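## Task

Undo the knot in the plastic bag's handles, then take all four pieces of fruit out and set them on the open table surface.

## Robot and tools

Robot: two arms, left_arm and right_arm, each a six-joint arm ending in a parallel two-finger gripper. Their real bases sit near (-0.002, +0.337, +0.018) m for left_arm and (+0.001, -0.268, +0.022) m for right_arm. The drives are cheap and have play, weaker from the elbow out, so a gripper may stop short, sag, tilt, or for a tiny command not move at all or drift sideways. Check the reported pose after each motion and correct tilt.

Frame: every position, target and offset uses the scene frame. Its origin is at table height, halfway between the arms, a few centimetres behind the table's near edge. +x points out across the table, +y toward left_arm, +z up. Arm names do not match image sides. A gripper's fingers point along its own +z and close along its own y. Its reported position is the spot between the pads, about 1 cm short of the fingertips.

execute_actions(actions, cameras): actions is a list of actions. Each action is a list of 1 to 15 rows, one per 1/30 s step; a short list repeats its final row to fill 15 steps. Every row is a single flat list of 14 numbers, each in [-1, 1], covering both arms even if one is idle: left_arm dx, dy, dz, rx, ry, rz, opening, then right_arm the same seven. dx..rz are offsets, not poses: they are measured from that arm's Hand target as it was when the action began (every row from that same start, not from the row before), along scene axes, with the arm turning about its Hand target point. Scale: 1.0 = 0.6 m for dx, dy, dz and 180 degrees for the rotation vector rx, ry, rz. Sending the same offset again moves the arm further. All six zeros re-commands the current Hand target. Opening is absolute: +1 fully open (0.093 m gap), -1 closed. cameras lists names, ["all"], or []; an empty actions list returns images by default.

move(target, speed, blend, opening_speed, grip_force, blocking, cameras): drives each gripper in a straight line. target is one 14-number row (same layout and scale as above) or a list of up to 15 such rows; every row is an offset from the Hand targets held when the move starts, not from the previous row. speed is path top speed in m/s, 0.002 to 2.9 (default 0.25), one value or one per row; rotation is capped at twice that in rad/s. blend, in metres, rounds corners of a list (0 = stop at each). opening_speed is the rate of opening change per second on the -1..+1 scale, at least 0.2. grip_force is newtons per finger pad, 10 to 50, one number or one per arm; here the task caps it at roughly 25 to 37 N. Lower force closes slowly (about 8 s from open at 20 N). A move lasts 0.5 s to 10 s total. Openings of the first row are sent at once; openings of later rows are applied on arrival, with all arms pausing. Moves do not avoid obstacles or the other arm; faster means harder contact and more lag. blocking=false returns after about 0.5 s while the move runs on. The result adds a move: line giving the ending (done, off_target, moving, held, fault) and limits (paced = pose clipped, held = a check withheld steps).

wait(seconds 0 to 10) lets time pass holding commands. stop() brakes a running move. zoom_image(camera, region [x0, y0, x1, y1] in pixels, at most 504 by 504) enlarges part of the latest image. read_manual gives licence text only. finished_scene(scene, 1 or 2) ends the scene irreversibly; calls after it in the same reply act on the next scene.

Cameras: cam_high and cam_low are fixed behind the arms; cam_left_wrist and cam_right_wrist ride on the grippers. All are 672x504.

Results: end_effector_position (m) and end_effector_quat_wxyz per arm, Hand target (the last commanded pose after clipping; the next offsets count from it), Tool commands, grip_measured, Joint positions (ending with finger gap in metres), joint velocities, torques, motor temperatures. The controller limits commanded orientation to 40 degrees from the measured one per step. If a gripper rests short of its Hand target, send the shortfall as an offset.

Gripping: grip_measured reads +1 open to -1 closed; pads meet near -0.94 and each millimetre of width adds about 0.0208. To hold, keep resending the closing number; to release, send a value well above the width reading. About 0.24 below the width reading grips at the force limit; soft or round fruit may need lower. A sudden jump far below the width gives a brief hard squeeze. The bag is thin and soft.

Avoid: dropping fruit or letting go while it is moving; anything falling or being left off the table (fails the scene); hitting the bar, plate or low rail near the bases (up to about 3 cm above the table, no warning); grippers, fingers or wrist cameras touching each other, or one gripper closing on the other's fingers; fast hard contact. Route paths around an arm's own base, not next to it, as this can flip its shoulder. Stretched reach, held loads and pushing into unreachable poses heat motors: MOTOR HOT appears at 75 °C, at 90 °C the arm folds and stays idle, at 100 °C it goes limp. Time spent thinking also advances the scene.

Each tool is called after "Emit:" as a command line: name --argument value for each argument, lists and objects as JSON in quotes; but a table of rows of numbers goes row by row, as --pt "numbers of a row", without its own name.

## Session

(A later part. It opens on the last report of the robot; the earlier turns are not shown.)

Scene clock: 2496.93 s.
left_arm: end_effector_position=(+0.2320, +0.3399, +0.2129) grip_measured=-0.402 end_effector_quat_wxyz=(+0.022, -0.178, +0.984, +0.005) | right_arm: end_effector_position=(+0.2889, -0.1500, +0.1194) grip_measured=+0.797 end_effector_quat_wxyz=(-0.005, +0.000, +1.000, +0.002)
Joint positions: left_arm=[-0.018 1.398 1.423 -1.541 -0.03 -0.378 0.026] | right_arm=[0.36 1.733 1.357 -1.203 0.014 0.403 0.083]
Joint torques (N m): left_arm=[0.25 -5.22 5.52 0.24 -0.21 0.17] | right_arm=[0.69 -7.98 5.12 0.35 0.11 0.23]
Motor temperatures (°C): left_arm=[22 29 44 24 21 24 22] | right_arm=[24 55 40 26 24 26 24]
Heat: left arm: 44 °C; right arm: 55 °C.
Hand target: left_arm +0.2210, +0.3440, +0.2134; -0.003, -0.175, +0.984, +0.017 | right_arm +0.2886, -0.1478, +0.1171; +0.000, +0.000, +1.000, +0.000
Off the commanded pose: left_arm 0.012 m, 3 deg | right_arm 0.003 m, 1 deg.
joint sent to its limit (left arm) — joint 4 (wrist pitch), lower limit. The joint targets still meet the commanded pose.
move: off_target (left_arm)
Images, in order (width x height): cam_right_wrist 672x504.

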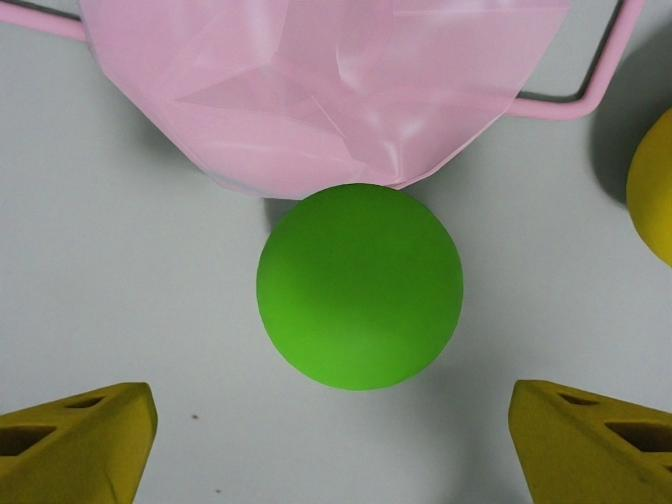

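Emit:
move --target '[0,0,0,0,0,0,-0.4, 0.005,-0.0158,-0.07,0.0,0.0,0,0.8]' --speed 0.12 --cameras '["cam_right_wrist"]'

Scene clock: 2503.30 s.
left_arm: end_effector_position=(+0.2320, +0.3399, +0.2129) grip_measured=-0.402 end_effector_quat_wxyz=(+0.022, -0.178, +0.984, +0.005) | right_arm: end_effector_position=(+0.2905, -0.1553, +0.0817) grip_measured=+0.797 end_effector_quat_wxyz=(+0.002, +0.003, +1.000, +0.004)
Joint positions: left_arm=[-0.018 1.398 1.423 -1.541 -0.03 -0.378 0.026] | right_arm=[0.341 1.747 1.222 -1.039 0.016 0.39 0.083]
Joint torques (N m): left_arm=[0.24 -5.18 5.63 0.25 -0.21 0.18] | right_arm=[-0.76 -6.41 5.23 0.41 0.12 -0.01]
Motor temperatures (°C): left_arm=[22 29 44 24 21 24 22] | right_arm=[24 55 39 26 24 26 24]
Heat: left arm: 44 °C; right arm: 55 °C.
Hand target: left_arm +0.2210, +0.3440, +0.2134; -0.003, -0.175, +0.984, +0.017 | right_arm +0.2915, -0.1573, +0.0751; +0.000, +0.000, +1.000, +0.000
Off the commanded pose: left_arm 0.012 m, 3 deg | right_arm 0.007 m, 1 deg.
joint sent to its limit (left arm) — joint 4 (wrist pitch), lower limit. The joint targets still meet the commanded pose.
move: off_target (left_arm)
Images, in order (width x height): cam_right_wrist 672x504.

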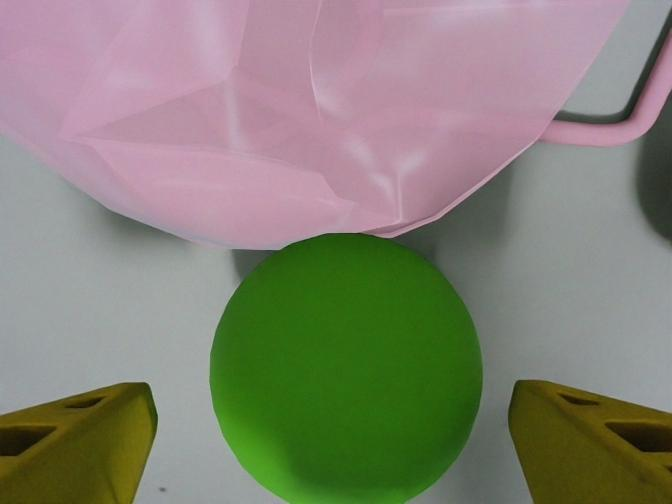

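Emit:
move --pt "0 0 0 0 0 0 -0.4 0.0 -0.006 -0.055 0.0 0.0 0 0.8" --pt "0 0 0 0 0 0 -0.4 0.0 -0.006 -0.055 0.0 0.0 0 0.3" --speed '[0.08,0.05]' --opening_speed 0.4 --cameras '["cam_right_wrist"]'

Scene clock: 2509.23 s.
left_arm: end_effector_position=(+0.2320, +0.3399, +0.2129) grip_measured=-0.402 end_effector_quat_wxyz=(+0.022, -0.178, +0.984, +0.005) | right_arm: end_effector_position=(+0.2913, -0.1582, +0.0488) grip_measured=+0.367 end_effector_quat_wxyz=(+0.003, +0.002, +1.000, +0.004)
Joint positions: left_arm=[-0.018 1.398 1.423 -1.541 -0.03 -0.378 0.026] | right_arm=[0.328 1.788 1.133 -0.907 0.016 0.376 0.063]
Joint torques (N m): left_arm=[0.23 -5.24 5.59 0.25 -0.22 0.17] | right_arm=[-0.88 -6.43 5.03 0.43 0.09 0.06]
Heat: left arm: 44 °C; right arm: 54 °C.
Hand target: left_arm +0.2210, +0.3440, +0.2134; -0.003, -0.175, +0.984, +0.017 | right_arm +0.2915, -0.1609, +0.0422; +0.000, +0.000, +1.000, +0.000
Off the commanded pose: left_arm 0.012 m, 3 deg | right_arm 0.007 m, 1 deg.
joint sent to its limit (left arm) — joint 4 (wrist pitch), lower limit. The joint targets still meet the commanded pose.
move: off_target (left_arm)
Images, in order (width x height): cam_right_wrist 672x504.

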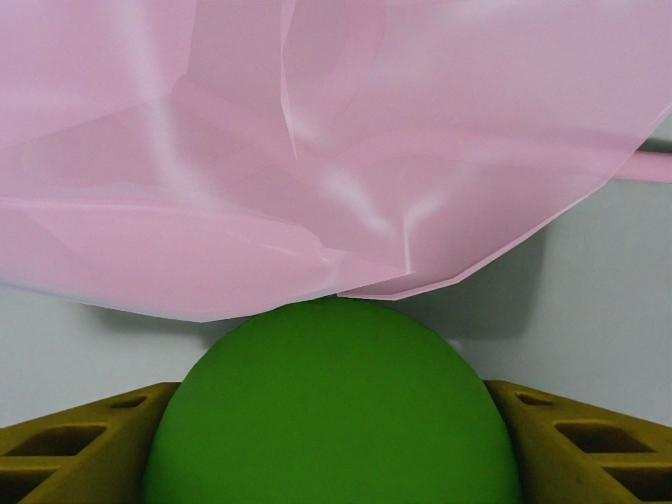

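Emit:
move --pt "0 0 0 0 0 0 -0.4 0.0 0.0 0.19 0.0 0.0 0 0.3" --pt "0 0 0 0 0 0 -0.4 -0.069 0.4015 0.19 0.0 0.0 0 0.3" --pt "0 0 0 0 0 0 -0.4 -0.069 0.4015 0.06 0.0 0.0 0 0.3" --speed '[0.12,0.18,0.1]' --blend '[0.03,0.03,0]' --cameras '["cam_right_wrist","cam_high"]'

Scene clock: 2517.00 s.
left_arm: end_effector_position=(+0.2320, +0.3399, +0.2129) grip_measured=-0.402 end_effector_quat_wxyz=(+0.022, -0.178, +0.984, +0.005) | right_arm: end_effector_position=(+0.2504, +0.0782, +0.0871) grip_measured=+0.367 end_effector_quat_wxyz=(+0.002, -0.004, +1.000, +0.003)
Joint positions: left_arm=[-0.018 1.398 1.423 -1.541 -0.03 -0.378 0.026] | right_arm=[0.914 2.208 1.876 -1.245 0.018 0.95 0.063]
Joint torques (N m): left_arm=[0.23 -5.12 5.52 0.23 -0.19 0.17] | right_arm=[-0.05 -10.29 5.41 0.37 0.08 0.22]
Motor temperatures (°C): left_arm=[22 29 44 24 21 24 22] | right_arm=[24 55 39 25 24 26 25]
Heat: left arm: 44 °C; right arm: 55 °C.
Hand target: left_arm +0.2210, +0.3440, +0.2134; -0.003, -0.175, +0.984, +0.017 | right_arm +0.2502, +0.0800, +0.0782; +0.000, +0.000, +1.000, +0.000
Off the commanded pose: left_arm 0.012 m, 3 deg | right_arm 0.009 m, 1 deg.
joint sent to its limit (left arm) — joint 4 (wrist pitch), lower limit. The joint targets still meet the commanded pose.
move: off_target (left_arm)
Images, in order (width x height): cam_high 672x504, cam_right_wrist 672x504.

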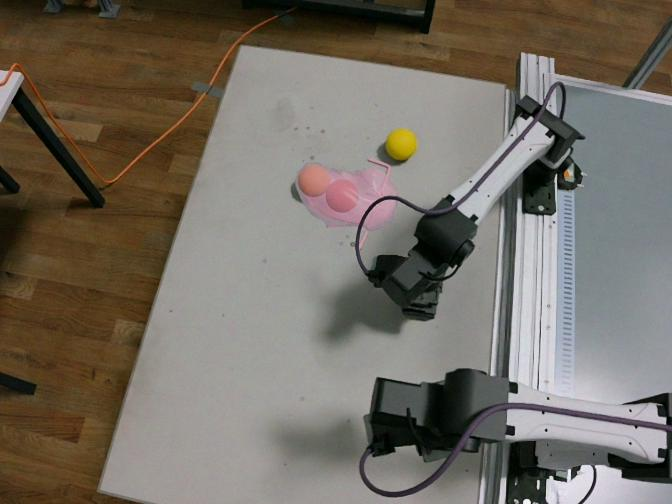

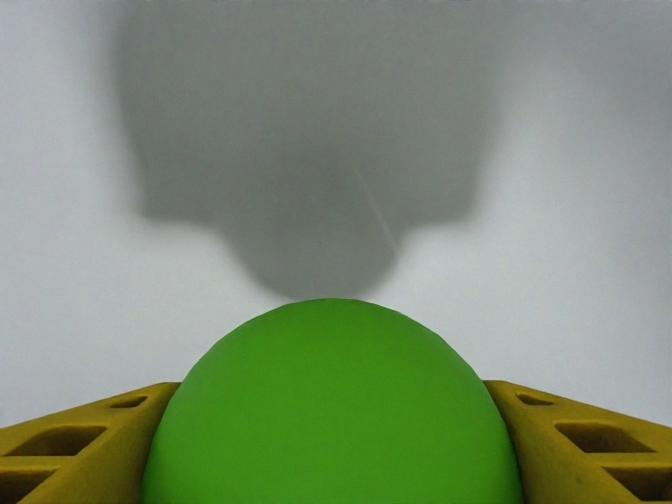

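Emit:
move --target '[0,0,0,0,0,0,-0.4, 0,0,-0.045,0.0,0.0,0,0.3]' --speed 0.06

Emit:
move --target '[0,0,0,0,0,0,-0.4, 0,0,-0.009,0.0,0.0,0,0.3]' --speed 0.03

Emit:
move --target '[0,0,0,0,0,0,-0.4, 0,0,-0.007,0.0,0.0,0,0.3]' --speed 0.03 --cameras '["cam_right_wrist"]'

Scene clock: 2521.23 s.
left_arm: end_effector_position=(+0.2320, +0.3399, +0.2129) grip_measured=-0.402 end_effector_quat_wxyz=(+0.022, -0.178, +0.984, +0.005) | right_arm: end_effector_position=(+0.2504, +0.0790, +0.0610) grip_measured=+0.367 end_effector_quat_wxyz=(+0.003, -0.004, +1.000, +0.004)
Joint positions: left_arm=[-0.018 1.398 1.423 -1.541 -0.03 -0.378 0.026] | right_arm=[0.914 2.223 1.796 -1.147 0.018 0.95 0.063]
Joint torques (N m): left_arm=[0.27 -5.16 5.56 0.25 -0.21 0.17] | right_arm=[-0.4 -10.18 5.37 0.36 0.07 0.2]
Motor temperatures (°C): left_arm=[22 29 44 24 21 24 22] | right_arm=[24 55 38 25 24 26 25]
Heat: left arm: 44 °C; right arm: 55 °C.
Hand target: left_arm +0.2210, +0.3440, +0.2134; -0.003, -0.175, +0.984, +0.017 | right_arm +0.2502, +0.0801, +0.0512; +0.000, +0.000, +1.000, +0.000
Off the commanded pose: left_arm 0.012 m, 3 deg | right_arm 0.010 m, 1 deg.
joint sent to its limit (left arm) — joint 4 (wrist pitch), lower limit. The joint targets still meet the commanded pose.
move: off_target (left_arm)

Scene clock: 2522.10 s.
left_arm: end_effector_position=(+0.2320, +0.3399, +0.2129) grip_measured=-0.402 end_effector_quat_wxyz=(+0.022, -0.178, +0.984, +0.005) | right_arm: end_effector_position=(+0.2508, +0.0797, +0.0579) grip_measured=+0.367 end_effector_quat_wxyz=(+0.004, -0.004, +1.000, +0.006)
Joint positions: left_arm=[-0.018 1.398 1.423 -1.541 -0.03 -0.378 0.026] | right_arm=[0.914 2.223 1.784 -1.129 0.018 0.95 0.063]
Joint torques (N m): left_arm=[0.27 -5.19 5.46 0.25 -0.21 0.18] | right_arm=[-0.2 -9.78 5.15 0.37 0.05 0.19]
Motor temperatures (°C): left_arm=[22 29 44 24 21 24 22] | right_arm=[24 56 38 25 24 26 25]
Heat: left arm: 44 °C; right arm: 56 °C.
Hand target: left_arm +0.2210, +0.3440, +0.2134; -0.003, -0.175, +0.984, +0.017 | right_arm +0.2501, +0.0800, +0.0457; +0.000, +0.000, +1.000, +0.000
Off the commanded pose: left_arm 0.012 m, 3 deg | right_arm 0.012 m, 1 deg.
joint sent to its limit (left arm) — joint 4 (wrist pitch), lower limit. The joint targets still meet the commanded pose.
move: off_target (left_arm, right_arm)

Scene clock: 2522.93 s.
left_arm: end_effector_position=(+0.2320, +0.3399, +0.2129) grip_measured=-0.402 end_effector_quat_wxyz=(+0.022, -0.178, +0.984, +0.005) | right_arm: end_effector_position=(+0.2508, +0.0799, +0.0531) grip_measured=+0.367 end_effector_quat_wxyz=(+0.004, -0.004, +1.000, +0.006)
Joint positions: left_arm=[-0.018 1.398 1.423 -1.541 -0.03 -0.378 0.026] | right_arm=[0.914 2.229 1.774 -1.114 0.018 0.95 0.063]
Joint torques (N m): left_arm=[0.31 -5.18 5.57 0.26 -0.21 0.17] | right_arm=[-0.21 -10.04 5.08 0.45 0.04 0.2]
Motor temperatures (°C): left_arm=[22 29 44 24 21 24 22] | right_arm=[24 56 38 25 24 26 25]
Heat: left arm: 44 °C; right arm: 56 °C.
Hand target: left_arm +0.2210, +0.3440, +0.2134; -0.003, -0.175, +0.984, +0.017 | right_arm +0.2502, +0.0801, +0.0416; +0.000, +0.000, +1.000, +0.000
Off the commanded pose: left_arm 0.012 m, 3 deg | right_arm 0.012 m, 1 deg.
joint sent to its limit (left arm) — joint 4 (wrist pitch), lower limit. The joint targets still meet the commanded pose.
move: off_target (left_arm, right_arm)
Images, in order (width x height): cam_right_wrist 672x504.

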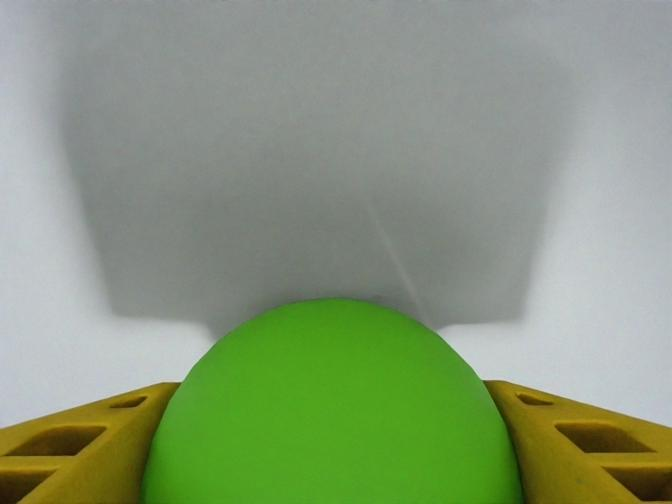

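Emit:
move --target '[0,0,0,0,0,0,-0.4, 0,0,-0.007,0.0,0.0,0,0.3]' --speed 0.03

Emit:
move --target '[0,0,0,0,0,0,-0.4, 0,0,-0.007,0.0,0.0,0,0.3]' --speed 0.03

Emit:
move --target '[0,0,0,0,0,0,-0.4, 0,0,-0.006,0.0,0.0,0,0.3]' --speed 0.03 --cameras '["cam_low"]'

Scene clock: 2527.00 s.
left_arm: end_effector_position=(+0.2320, +0.3399, +0.2129) grip_measured=-0.402 end_effector_quat_wxyz=(+0.022, -0.178, +0.984, +0.005) | right_arm: end_effector_position=(+0.2509, +0.0802, +0.0505) grip_measured=+0.367 end_effector_quat_wxyz=(+0.005, -0.004, +1.000, +0.007)
Joint positions: left_arm=[-0.018 1.398 1.423 -1.541 -0.03 -0.378 0.026] | right_arm=[0.914 2.229 1.763 -1.1 0.018 0.95 0.063]
Joint torques (N m): left_arm=[0.23 -5.22 5.55 0.24 -0.22 0.16] | right_arm=[-0.36 -9.57 5.09 0.39 0.06 0.24]
Motor temperatures (°C): left_arm=[22 29 44 24 21 24 22] | right_arm=[24 57 38 25 24 26 25]
Heat: left arm: 44 °C; right arm: 57 °C.
Hand target: left_arm +0.2210, +0.3440, +0.2134; -0.003, -0.175, +0.984, +0.017 | right_arm +0.2502, +0.0800, +0.0374; +0.000, +0.000, +1.000, +0.000
Off the commanded pose: left_arm 0.012 m, 3 deg | right_arm 0.013 m, 1 deg.
joint sent to its limit (left arm) — joint 4 (wrist pitch), lower limit. The joint targets still meet the commanded pose.
move: off_target (left_arm, right_arm)

Scene clock: 2527.70 s.
left_arm: end_effector_position=(+0.2320, +0.3399, +0.2129) grip_measured=-0.402 end_effector_quat_wxyz=(+0.022, -0.178, +0.984, +0.005) | right_arm: end_effector_position=(+0.2511, +0.0805, +0.0486) grip_measured=+0.367 end_effector_quat_wxyz=(+0.005, -0.004, +1.000, +0.008)
Joint positions: left_arm=[-0.018 1.398 1.423 -1.541 -0.03 -0.378 0.026] | right_arm=[0.914 2.23 1.758 -1.092 0.018 0.95 0.063]
Joint torques (N m): left_arm=[0.23 -5.22 5.53 0.25 -0.19 0.18] | right_arm=[-0.32 -9.51 4.64 0.48 0.08 0.21]
Motor temperatures (°C): left_arm=[22 29 44 24 21 24 22] | right_arm=[24 57 38 25 24 26 25]
Heat: left arm: 44 °C; right arm: 57 °C.
Hand target: left_arm +0.2210, +0.3440, +0.2134; -0.003, -0.175, +0.984, +0.017 | right_arm +0.2501, +0.0800, +0.0331; +0.000, +0.000, +1.000, +0.000
Off the commanded pose: left_arm 0.012 m, 3 deg | right_arm 0.015 m, 1 deg.
joint sent to its limit (left arm) — joint 4 (wrist pitch), lower limit. The joint targets still meet the commanded pose.
move: off_target (left_arm, right_arm)

Scene clock: 2528.40 s.
left_arm: end_effector_position=(+0.2320, +0.3399, +0.2129) grip_measured=-0.402 end_effector_quat_wxyz=(+0.022, -0.178, +0.984, +0.005) | right_arm: end_effector_position=(+0.2511, +0.0805, +0.0479) grip_measured=+0.367 end_effector_quat_wxyz=(+0.006, -0.004, +1.000, +0.008)
Joint positions: left_arm=[-0.018 1.398 1.423 -1.541 -0.03 -0.378 0.026] | right_arm=[0.914 2.23 1.755 -1.089 0.018 0.95 0.063]
Joint torques (N m): left_arm=[0.29 -5.19 5.59 0.24 -0.21 0.17] | right_arm=[-0.28 -9.03 4.08 0.52 0.06 0.19]
Motor temperatures (°C): left_arm=[22 29 44 24 21 24 22] | right_arm=[24 57 38 25 24 26 25]
Heat: left arm: 44 °C; right arm: 57 °C.
Hand target: left_arm +0.2210, +0.3440, +0.2134; -0.003, -0.175, +0.984, +0.017 | right_arm +0.2501, +0.0800, +0.0295; +0.000, +0.000, +1.000, +0.000
Off the commanded pose: left_arm 0.012 m, 3 deg | right_arm 0.018 m, 1 deg.
joint sent to its limit (left arm) — joint 4 (wrist pitch), lower limit. The joint targets still meet the commanded pose.
move: off_target (left_arm, right_arm)
Images, in order (width x height): cam_low 672x504.

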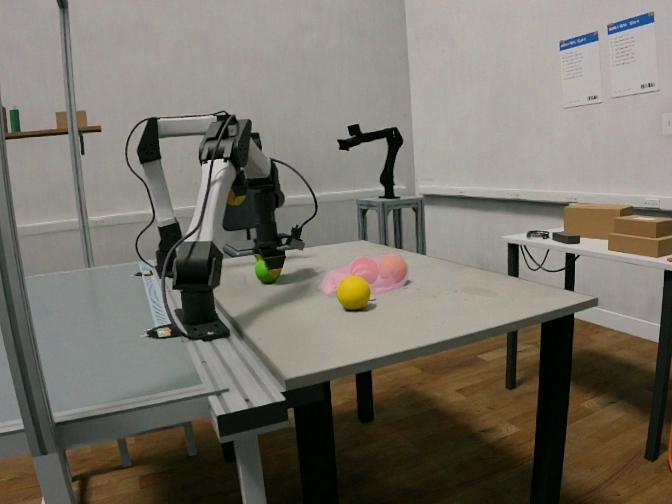

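Emit:
move --pt "0 0 0 0 0 0 -0.4 0 0 0.014 0.0 0.0 0 0.3" --pt "0 0 0 0 0 0 -0.4 0 0 0.014 0.0 0.0 0 0.95" --pt "0 0 0 0 0 0 -0.4 0 0 0.25 0.0 0.0 0 0.95" --speed '[0.03,0.03,0.1]' --opening_speed 0.3 --cameras '["cam_high","cam_right_wrist"]'

Scene clock: 2536.07 s.
left_arm: end_effector_position=(+0.2320, +0.3399, +0.2129) grip_measured=-0.402 end_effector_quat_wxyz=(+0.022, -0.178, +0.984, +0.005) | right_arm: end_effector_position=(+0.2522, +0.0782, +0.1649) grip_measured=+0.947 end_effector_quat_wxyz=(+0.006, -0.002, +1.000, +0.008)
Joint positions: left_arm=[-0.018 1.398 1.423 -1.541 -0.03 -0.378 0.026] | right_arm=[0.914 2.23 2.223 -1.556 0.018 0.953 0.091]
Joint torques (N m): left_arm=[0.24 -5.15 5.5 0.23 -0.21 0.17] | right_arm=[0.28 -13.29 8.02 0.12 0.03 0.24]
Motor temperatures (°C): left_arm=[22 29 44 24 21 24 22] | right_arm=[24 59 38 25 24 26 25]
Heat: left arm: 44 °C; right arm: 59 °C.
Hand target: left_arm +0.2210, +0.3440, +0.2134; -0.003, -0.175, +0.984, +0.017 | right_arm +0.2502, +0.0800, +0.1795; +0.000, +0.000, +1.000, +0.000
Off the commanded pose: left_arm 0.012 m, 3 deg | right_arm 0.015 m, 1 deg.
joint sent to its limit (left arm) — joint 4 (wrist pitch), lower limit. The joint targets still meet the commanded pose.
joint sent to its limit (right arm) — joint 4 (wrist pitch), lower limit. The joint targets are off in orientation, not in position.
move: off_target (left_arm, right_arm)
Images, in order (width x height): cam_high 672x504, cam_right_wrist 672x504.

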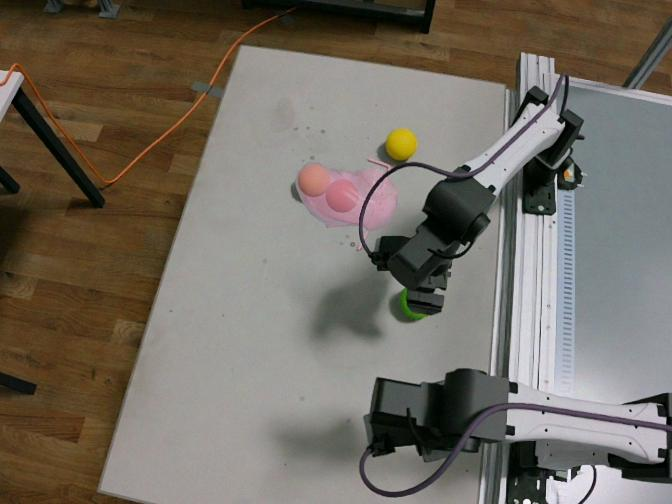

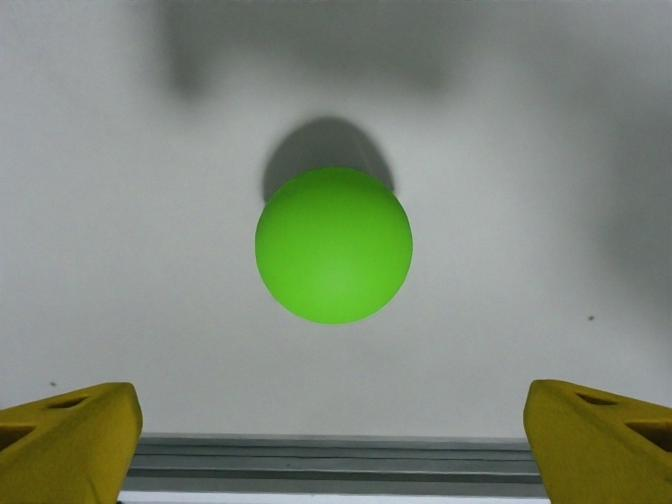

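Emit:
move --target '[0,0,0,0,0,0,-0.4, 0.16,-0.36,0.05,0.0,0.0,0.0,0.1]' --speed 0.25 --cameras '["cam_right_wrist"]'

Scene clock: 2555.53 s.
left_arm: end_effector_position=(+0.2320, +0.3399, +0.2129) grip_measured=-0.402 end_effector_quat_wxyz=(+0.022, -0.178, +0.984, +0.005) | right_arm: end_effector_position=(+0.3546, -0.1353, +0.1969) grip_measured=+0.103 end_effector_quat_wxyz=(+0.012, +0.009, +1.000, +0.005)
Joint positions: left_arm=[-0.018 1.398 1.423 -1.541 -0.03 -0.378 0.026] | right_arm=[0.336 1.986 1.996 -1.555 0.023 0.396 0.05]
Joint torques (N m): left_arm=[0.25 -5.12 5.49 0.25 -0.21 0.18] | right_arm=[0.27 -13.07 5.26 0.15 -0.01 0.02]
Motor temperatures (°C): left_arm=[22 29 44 24 21 24 22] | right_arm=[24 65 40 25 24 26 24]
Heat: left arm: 44 °C; right arm: 65 °C.
Hand target: left_arm +0.2210, +0.3440, +0.2134; -0.003, -0.175, +0.984, +0.017 | right_arm +0.3462, -0.1361, +0.2096; +0.000, +0.000, +1.000, +0.000
Off the commanded pose: left_arm 0.012 m, 3 deg | right_arm 0.015 m, 2 deg.
joint sent to its limit (left arm) — joint 4 (wrist pitch), lower limit. The joint targets still meet the commanded pose.
joint sent to its limit (right arm) — joint 4 (wrist pitch), lower limit. The joint targets still meet the commanded pose.
move: off_target (left_arm, right_arm)
Images, in order (width x height): cam_right_wrist 672x504.

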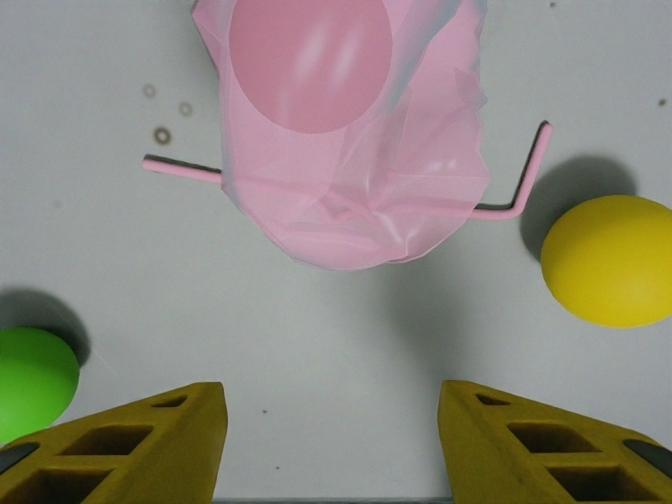

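Emit:
zoom_image --camera "cam_right_wrist" --region '[180, 80, 520, 290]'

Scaled by 1.482 from the camera's 672x504 image, which has a finer 960x720 frame.

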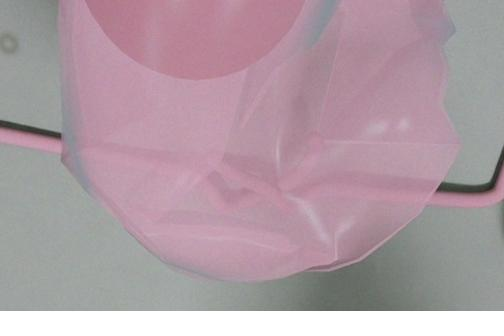

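Emit:
move --target '[0,0,0,0,0,0,-0.4, -0.0403,-0.0115,-0.19,0.0,0.0,0.5,0.1]' --speed 0.15 --cameras '["cam_right_wrist"]'

Scene clock: 2583.20 s.
left_arm: end_effector_position=(+0.2320, +0.3399, +0.2129) grip_measured=-0.402 end_effector_quat_wxyz=(+0.022, -0.178, +0.984, +0.005) | right_arm: end_effector_position=(+0.3211, -0.1460, +0.0847) grip_measured=+0.103 end_effector_quat_wxyz=(+0.022, +0.701, -0.713, -0.009)
Joint positions: left_arm=[-0.018 1.398 1.423 -1.541 -0.03 -0.378 0.026] | right_arm=[0.336 1.909 1.44 -1.148 0.023 -1.173 0.05]
Joint torques (N m): left_arm=[0.25 -5.16 5.48 0.24 -0.21 0.18] | right_arm=[0.4 -12.62 4.82 0.25 -0.06 0.06]
Motor temperatures (°C): left_arm=[22 29 43 24 21 24 22] | right_arm=[24 67 38 25 24 26 24]
Heat: left arm: 43 °C; right arm: 67 °C.
Hand target: left_arm +0.2210, +0.3440, +0.2134; -0.003, -0.175, +0.984, +0.017 | right_arm +0.3220, -0.1430, +0.0955; +0.000, +0.707, -0.707, +0.000
Off the commanded pose: left_arm 0.012 m, 3 deg | right_arm 0.011 m, 3 deg.
joint sent to its limit (left arm) — joint 4 (wrist pitch), lower limit. The joint targets still meet the commanded pose.
move: off_target (left_arm, right_arm)
Images, in order (width x height): cam_right_wrist 672x504.

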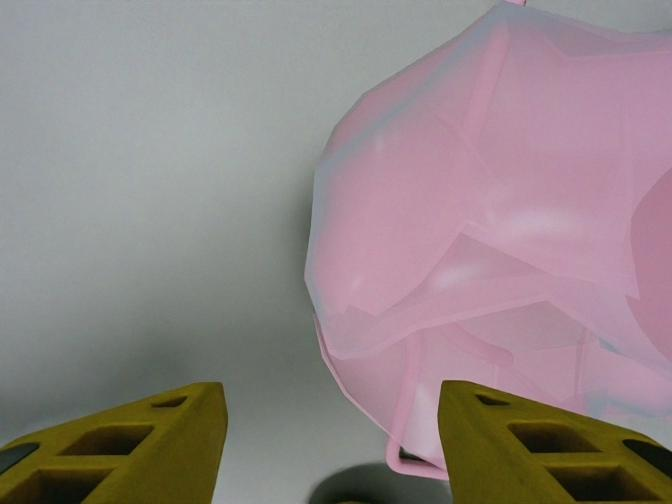

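Emit:
zoom_image --camera "cam_right_wrist" --region '[280, 180, 672, 504]'

Scaled by 1.286 from the camera's 672x504 image, which has a finer 960x720 frame.

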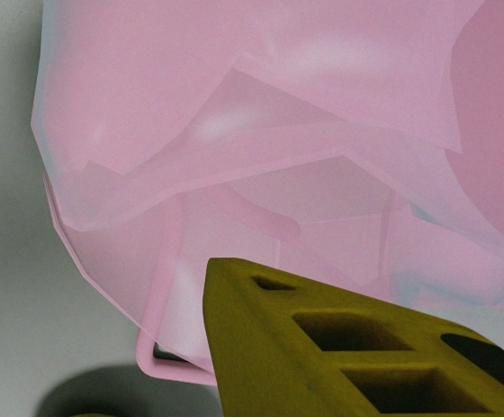

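Emit:
execute_actions --actions '[]' --cameras '["cam_low"]'

Emit:
zoom_image --camera "cam_low" --region '[290, 220, 440, 330]'

Scene clock: 2598.97 s.
left_arm: end_effector_position=(+0.2320, +0.3399, +0.2129) grip_measured=-0.402 end_effector_quat_wxyz=(+0.022, -0.178, +0.984, +0.005) | right_arm: end_effector_position=(+0.3211, -0.1460, +0.0847) grip_measured=+0.103 end_effector_quat_wxyz=(+0.022, +0.701, -0.713, -0.009)
Joint positions: left_arm=[-0.018 1.398 1.423 -1.541 -0.03 -0.378 0.026] | right_arm=[0.336 1.909 1.44 -1.148 0.023 -1.174 0.05]
Joint velocities: within noise
Joint torques (N m): left_arm=[0.24 -5.16 5.57 0.24 -0.22 0.17] | right_arm=[0.32 -12.64 4.93 0.27 -0.01 0.04]
Motor temperatures (°C): left_arm=[22 29 43 24 21 24 22] | right_arm=[24 70 37 25 24 26 24]
Heat: left arm: 43 °C; right arm: 70 °C.
Hand target: left_arm +0.2210, +0.3440, +0.2134; -0.003, -0.175, +0.984, +0.017 | right_arm +0.3219, -0.1430, +0.0955; +0.000, +0.707, -0.707, +0.000
Tool commands: left_gripper/opening=-0.4 right_gripper/opening=+0.1
Off the commanded pose: left_arm 0.012 m, 3 deg | right_arm 0.011 m, 3 deg.
Images, in order (width x height): cam_low 672x504.

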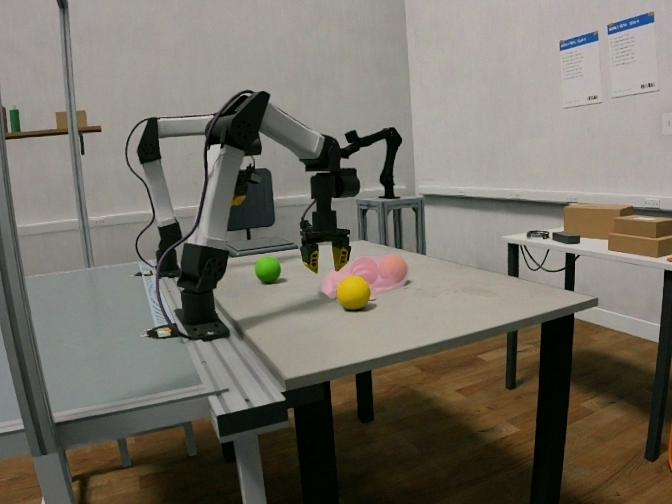

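Scaled by 3.360 from the camera's 672x504 image, which has a finer 960x720 frame.

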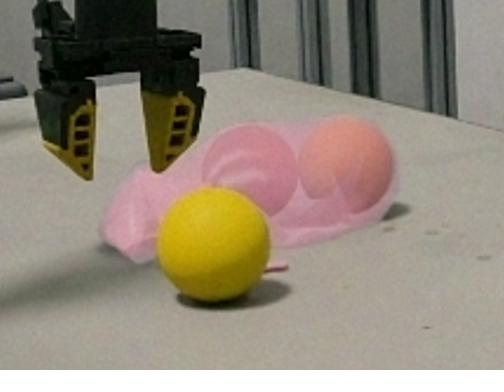

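Emit:
move --target '[0,0,0,0,0,0,-0.4, 0.004,0.0,-0.105,0.0,0.0,0.0,0.1]' --speed 0.06 --cameras '["cam_right_wrist"]'

Scene clock: 2604.17 s.
left_arm: end_effector_position=(+0.2320, +0.3399, +0.2129) grip_measured=-0.402 end_effector_quat_wxyz=(+0.022, -0.178, +0.984, +0.005) | right_arm: end_effector_position=(+0.3264, -0.1429, +0.0414) grip_measured=+0.103 end_effector_quat_wxyz=(-0.006, +0.703, -0.711, +0.003)
Joint positions: left_arm=[-0.018 1.398 1.423 -1.541 -0.03 -0.378 0.026] | right_arm=[0.336 1.929 1.287 -0.915 0.023 -1.181 0.05]
Joint torques (N m): left_arm=[0.27 -5.18 5.55 0.24 -0.21 0.16] | right_arm=[-0.23 -7.5 4.9 0.37 -0.04 0.05]
Motor temperatures (°C): left_arm=[22 29 43 24 21 24 22] | right_arm=[24 70 37 25 24 26 24]
Heat: left arm: 43 °C; right arm: 70 °C.
Hand target: left_arm +0.2210, +0.3440, +0.2134; -0.003, -0.175, +0.984, +0.017 | right_arm +0.3244, -0.1430, +0.0325; +0.000, +0.707, -0.707, +0.000
Off the commanded pose: left_arm 0.012 m, 3 deg | right_arm 0.009 m, 1 deg.
joint sent to its limit (left arm) — joint 4 (wrist pitch), lower limit. The joint targets still meet the commanded pose.
move: off_target (left_arm)
Images, in order (width x height): cam_right_wrist 672x504.

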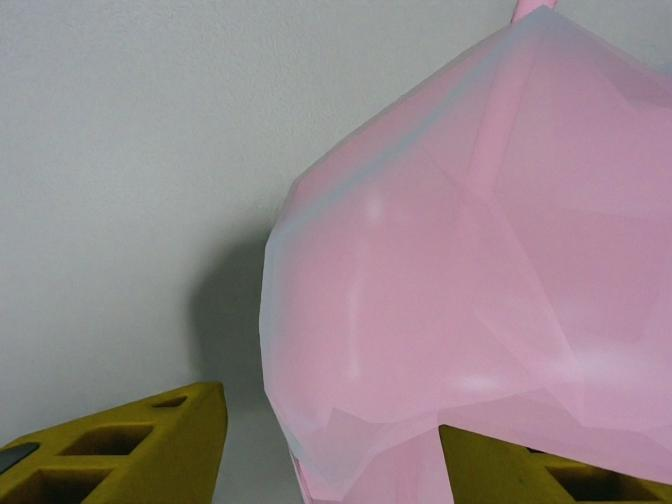

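Emit:
move --target '[0,0,0,0,0,0,-0.4, 0.0,0.0,0.0,0.0,0.0,0.0,-1.0]' --speed 0.06 --opening_speed 0.8 --cameras '["cam_right_wrist"]'

Scene clock: 2608.30 s.
left_arm: end_effector_position=(+0.2320, +0.3399, +0.2129) grip_measured=-0.402 end_effector_quat_wxyz=(+0.022, -0.178, +0.984, +0.005) | right_arm: end_effector_position=(+0.3279, -0.1423, +0.0415) grip_measured=-0.953 end_effector_quat_wxyz=(-0.009, +0.703, -0.711, +0.004)
Joint positions: left_arm=[-0.018 1.398 1.423 -1.541 -0.03 -0.378 0.026] | right_arm=[0.336 1.929 1.287 -0.908 0.023 -1.181 0]
Joint torques (N m): left_arm=[0.28 -5.2 5.52 0.25 -0.22 0.16] | right_arm=[-0.31 -7.57 4.75 0.33 -0.05 0.06]
Motor temperatures (°C): left_arm=[22 29 43 24 21 24 22] | right_arm=[24 68 37 25 24 26 24]
Heat: left arm: 43 °C; right arm: 68 °C.
Hand target: left_arm +0.2210, +0.3440, +0.2134; -0.003, -0.175, +0.984, +0.017 | right_arm +0.3244, -0.1430, +0.0325; +0.000, +0.707, -0.707, +0.000
Off the commanded pose: left_arm 0.012 m, 3 deg | right_arm 0.010 m, 1 deg.
joint sent to its limit (left arm) — joint 4 (wrist pitch), lower limit. The joint targets still meet the commanded pose.
move: off_target (left_arm)
Images, in order (width x height): cam_right_wrist 672x504.

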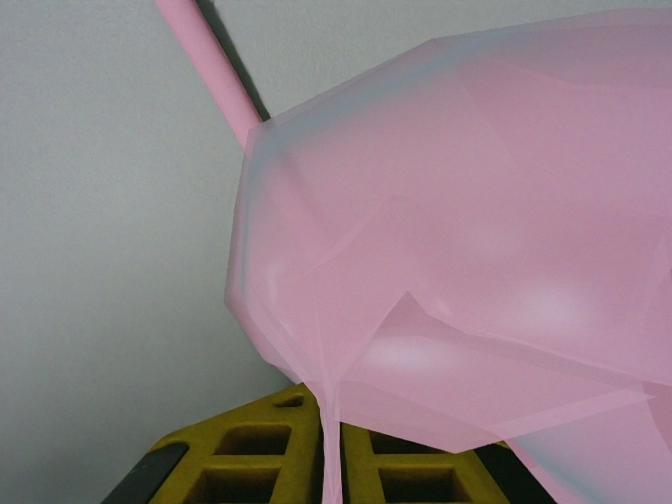

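Emit:
move --target '[0,0,0,0,0,0,-0.4, 0.0,0.0,0.1,0.0,0.0,0.0,-1.0]' --speed 0.06 --cameras '["cam_right_wrist","cam_low"]'

Emit:
zoom_image --camera "cam_low" --region '[290, 210, 440, 330]'

Scene clock: 2612.50 s.
left_arm: end_effector_position=(+0.2320, +0.3399, +0.2129) grip_measured=-0.402 end_effector_quat_wxyz=(+0.022, -0.178, +0.984, +0.005) | right_arm: end_effector_position=(+0.3192, -0.1466, +0.0745) grip_measured=-0.953 end_effector_quat_wxyz=(+0.022, +0.703, -0.710, -0.009)
Joint positions: left_arm=[-0.018 1.398 1.423 -1.541 -0.03 -0.378 0.026] | right_arm=[0.336 1.912 1.401 -1.107 0.023 -1.181 0]
Joint torques (N m): left_arm=[0.29 -5.16 5.52 0.23 -0.23 0.15] | right_arm=[0.08 -12.03 8.02 0 -0.03 0.06]
Motor temperatures (°C): left_arm=[22 29 43 24 21 24 22] | right_arm=[24 66 37 25 24 26 24]
Heat: left arm: 43 °C; right arm: 66 °C.
Hand target: left_arm +0.2210, +0.3440, +0.2134; -0.003, -0.175, +0.984, +0.017 | right_arm +0.3244, -0.1430, +0.0926; +0.000, +0.707, -0.707, +0.000
Off the commanded pose: left_arm 0.012 m, 3 deg | right_arm 0.019 m, 3 deg.
joint sent to its limit (left arm) — joint 4 (wrist pitch), lower limit. The joint targets still meet the commanded pose.
move: off_target (left_arm, right_arm)
Images, in order (width x height): cam_low 672x504, cam_right_wrist 672x504.

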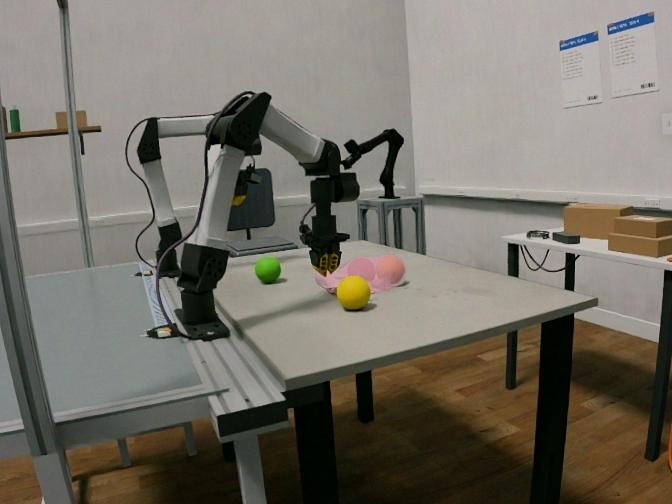

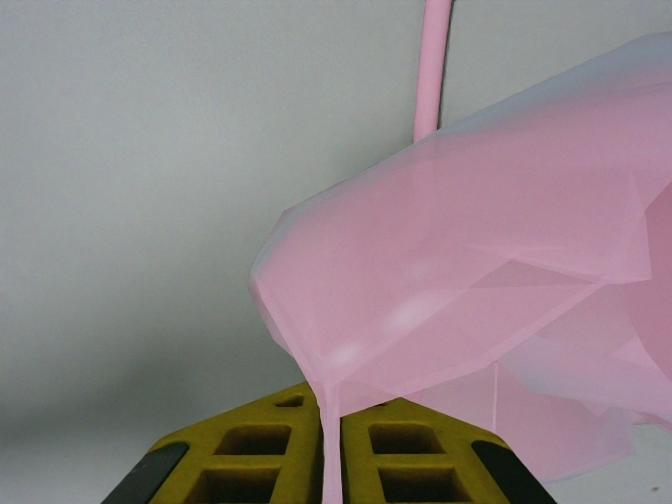

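Scaled by 3.360 from the camera's 672x504 image, which has a finer 960x720 frame.

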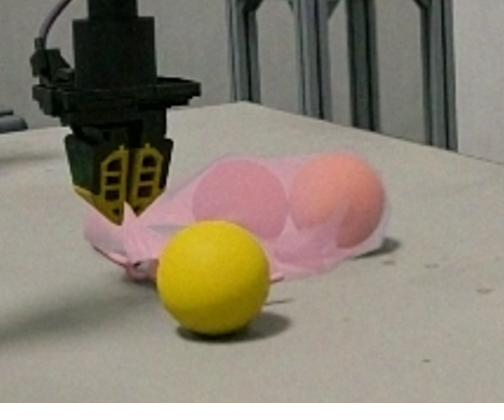

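Emit:
move --pt "0 0 0 0 0 0 -0.4 0.05 0.0 0.13 0.0 0.0 0.0 -1.0" --pt "0 0 0 0 0 0 -0.4 0.15 0.0 0.13 0.0 0.0 0.0 -1.0" --speed 0.08 --blend '[0.02,0]' --cameras '["cam_right_wrist","cam_low","cam_high"]'

Emit:
zoom_image --camera "cam_low" --region '[290, 210, 440, 330]'

Scene clock: 2619.40 s.
left_arm: end_effector_position=(+0.2320, +0.3399, +0.2129) grip_measured=-0.402 end_effector_quat_wxyz=(+0.022, -0.178, +0.984, +0.005) | right_arm: end_effector_position=(+0.4124, -0.1424, +0.1723) grip_measured=-0.953 end_effector_quat_wxyz=(-0.019, +0.704, -0.710, +0.010)
Joint positions: left_arm=[-0.018 1.398 1.423 -1.541 -0.03 -0.378 0.026] | right_arm=[0.269 2.2 2.227 -1.554 0.023 -1.251 0]
Joint torques (N m): left_arm=[0.24 -5.16 5.48 0.26 -0.21 0.16] | right_arm=[-0.61 -9.66 8.29 0.12 -0.03 0.03]
Motor temperatures (°C): left_arm=[22 29 43 24 21 24 22] | right_arm=[24 65 38 25 24 26 25]
Heat: left arm: 43 °C; right arm: 65 °C.
Hand target: left_arm +0.2210, +0.3440, +0.2134; -0.003, -0.175, +0.984, +0.017 | right_arm +0.4144, -0.1430, +0.1706; +0.000, +0.707, -0.707, +0.000
Off the commanded pose: left_arm 0.012 m, 3 deg | right_arm 0.003 m, 3 deg.
joint sent to its limit (left arm) — joint 4 (wrist pitch), lower limit. The joint targets still meet the commanded pose.
joint sent to its limit (right arm) — joint 4 (wrist pitch), lower limit. The joint targets still meet the commanded pose.
move: off_target (left_arm, right_arm)
Images, in order (width x height): cam_high 672x504, cam_low 672x504, cam_right_wrist 672x504.

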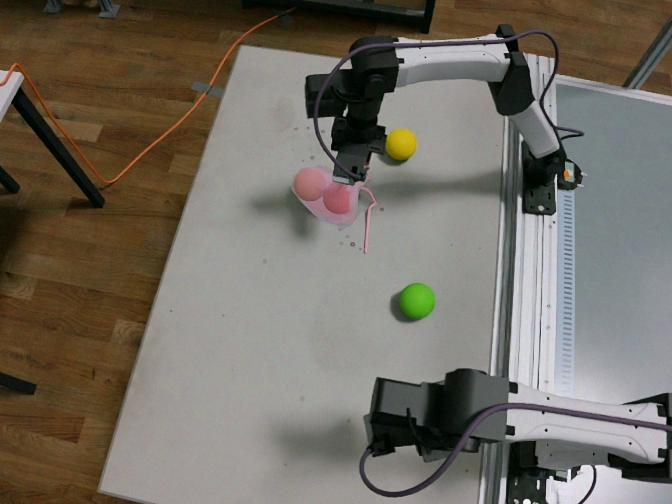

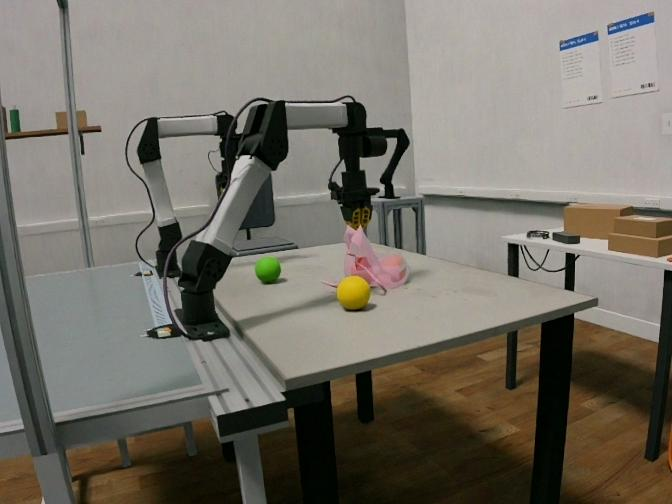

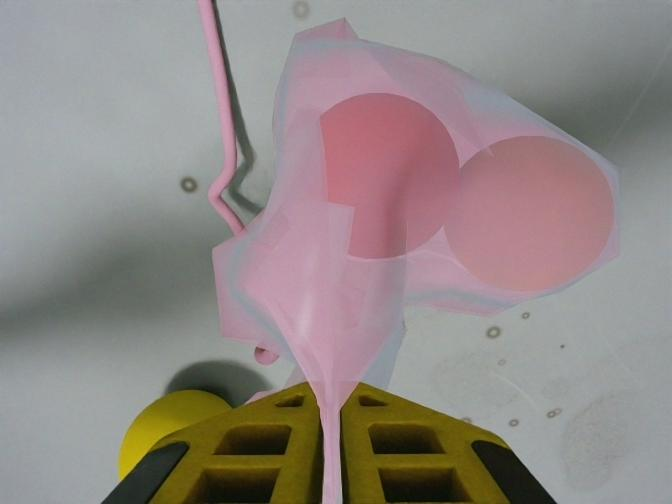

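Scaled by 3.360 from the camera's 672x504 image, which has a finer 960x720 frame.

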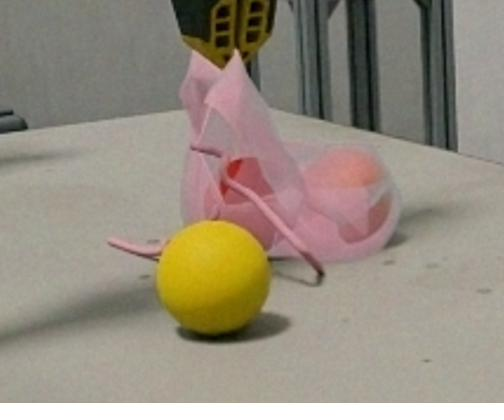

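Emit:
move --target '[0,0,0,0,0,0,-0.4, 0.12,-0.01,-0.02,0.0,0.0,0.0,-1.0]' --speed 0.08 --cameras '["cam_right_wrist","cam_low","cam_high"]'

Emit:
zoom_image --camera "cam_low" --region '[310, 210, 460, 330]'

Scene clock: 2625.60 s.
left_arm: end_effector_position=(+0.2320, +0.3399, +0.2129) grip_measured=-0.402 end_effector_quat_wxyz=(+0.022, -0.178, +0.984, +0.005) | right_arm: end_effector_position=(+0.4841, -0.1484, +0.1622) grip_measured=-0.953 end_effector_quat_wxyz=(-0.073, +0.701, -0.708, +0.043)
Joint positions: left_arm=[-0.018 1.398 1.423 -1.541 -0.03 -0.378 0.026] | right_arm=[0.213 2.447 2.608 -1.558 0.023 -1.309 0]
Joint torques (N m): left_arm=[0.35 -5.22 5.49 0.21 -0.2 0.16] | right_arm=[-0.75 -11.1 8.29 0.44 -0.05 0.03]
Motor temperatures (°C): left_arm=[22 29 43 24 21 24 22] | right_arm=[24 65 38 25 24 26 25]
Heat: left arm: 43 °C; right arm: 65 °C.
Hand target: left_arm +0.2210, +0.3440, +0.2134; -0.003, -0.175, +0.984, +0.017 | right_arm +0.4864, -0.1489, +0.1584; +0.000, +0.707, -0.707, +0.000
Off the commanded pose: left_arm 0.012 m, 3 deg | right_arm 0.004 m, 10 deg.
joint sent to its limit (left arm) — joint 4 (wrist pitch), lower limit. The joint targets still meet the commanded pose.
joint sent to its limit (right arm) — joint 4 (wrist pitch), lower limit. The joint targets are off in orientation, not in position.
move: off_target (left_arm, right_arm)
Images, in order (width x height): cam_high 672x504, cam_low 672x504, cam_right_wrist 672x504.

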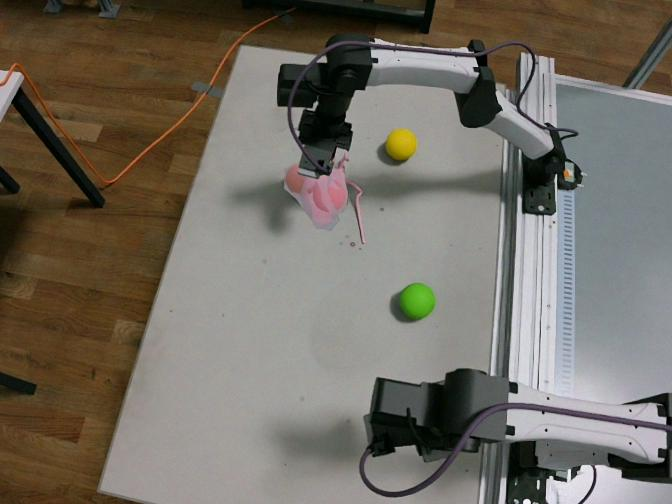

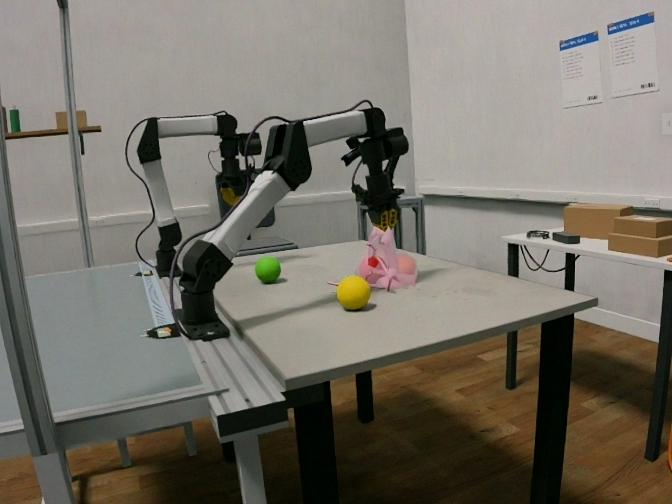

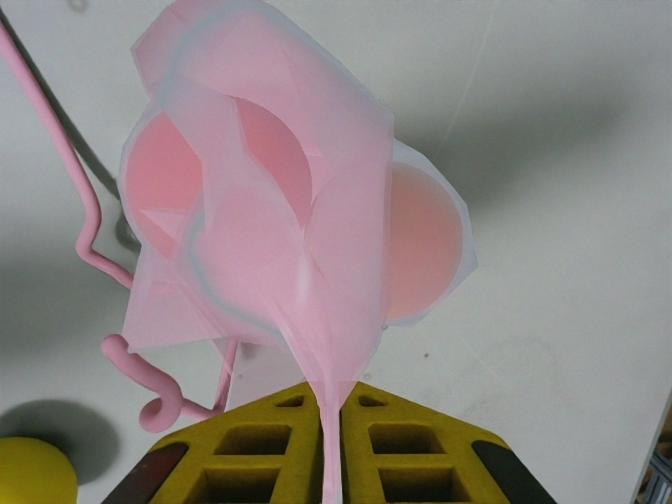

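Scaled by 3.360 from the camera's 672x504 image, which has a finer 960x720 frame.

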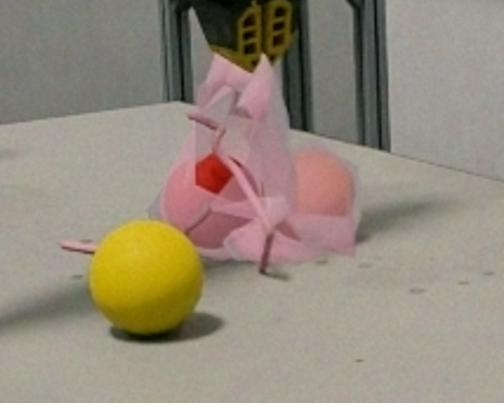

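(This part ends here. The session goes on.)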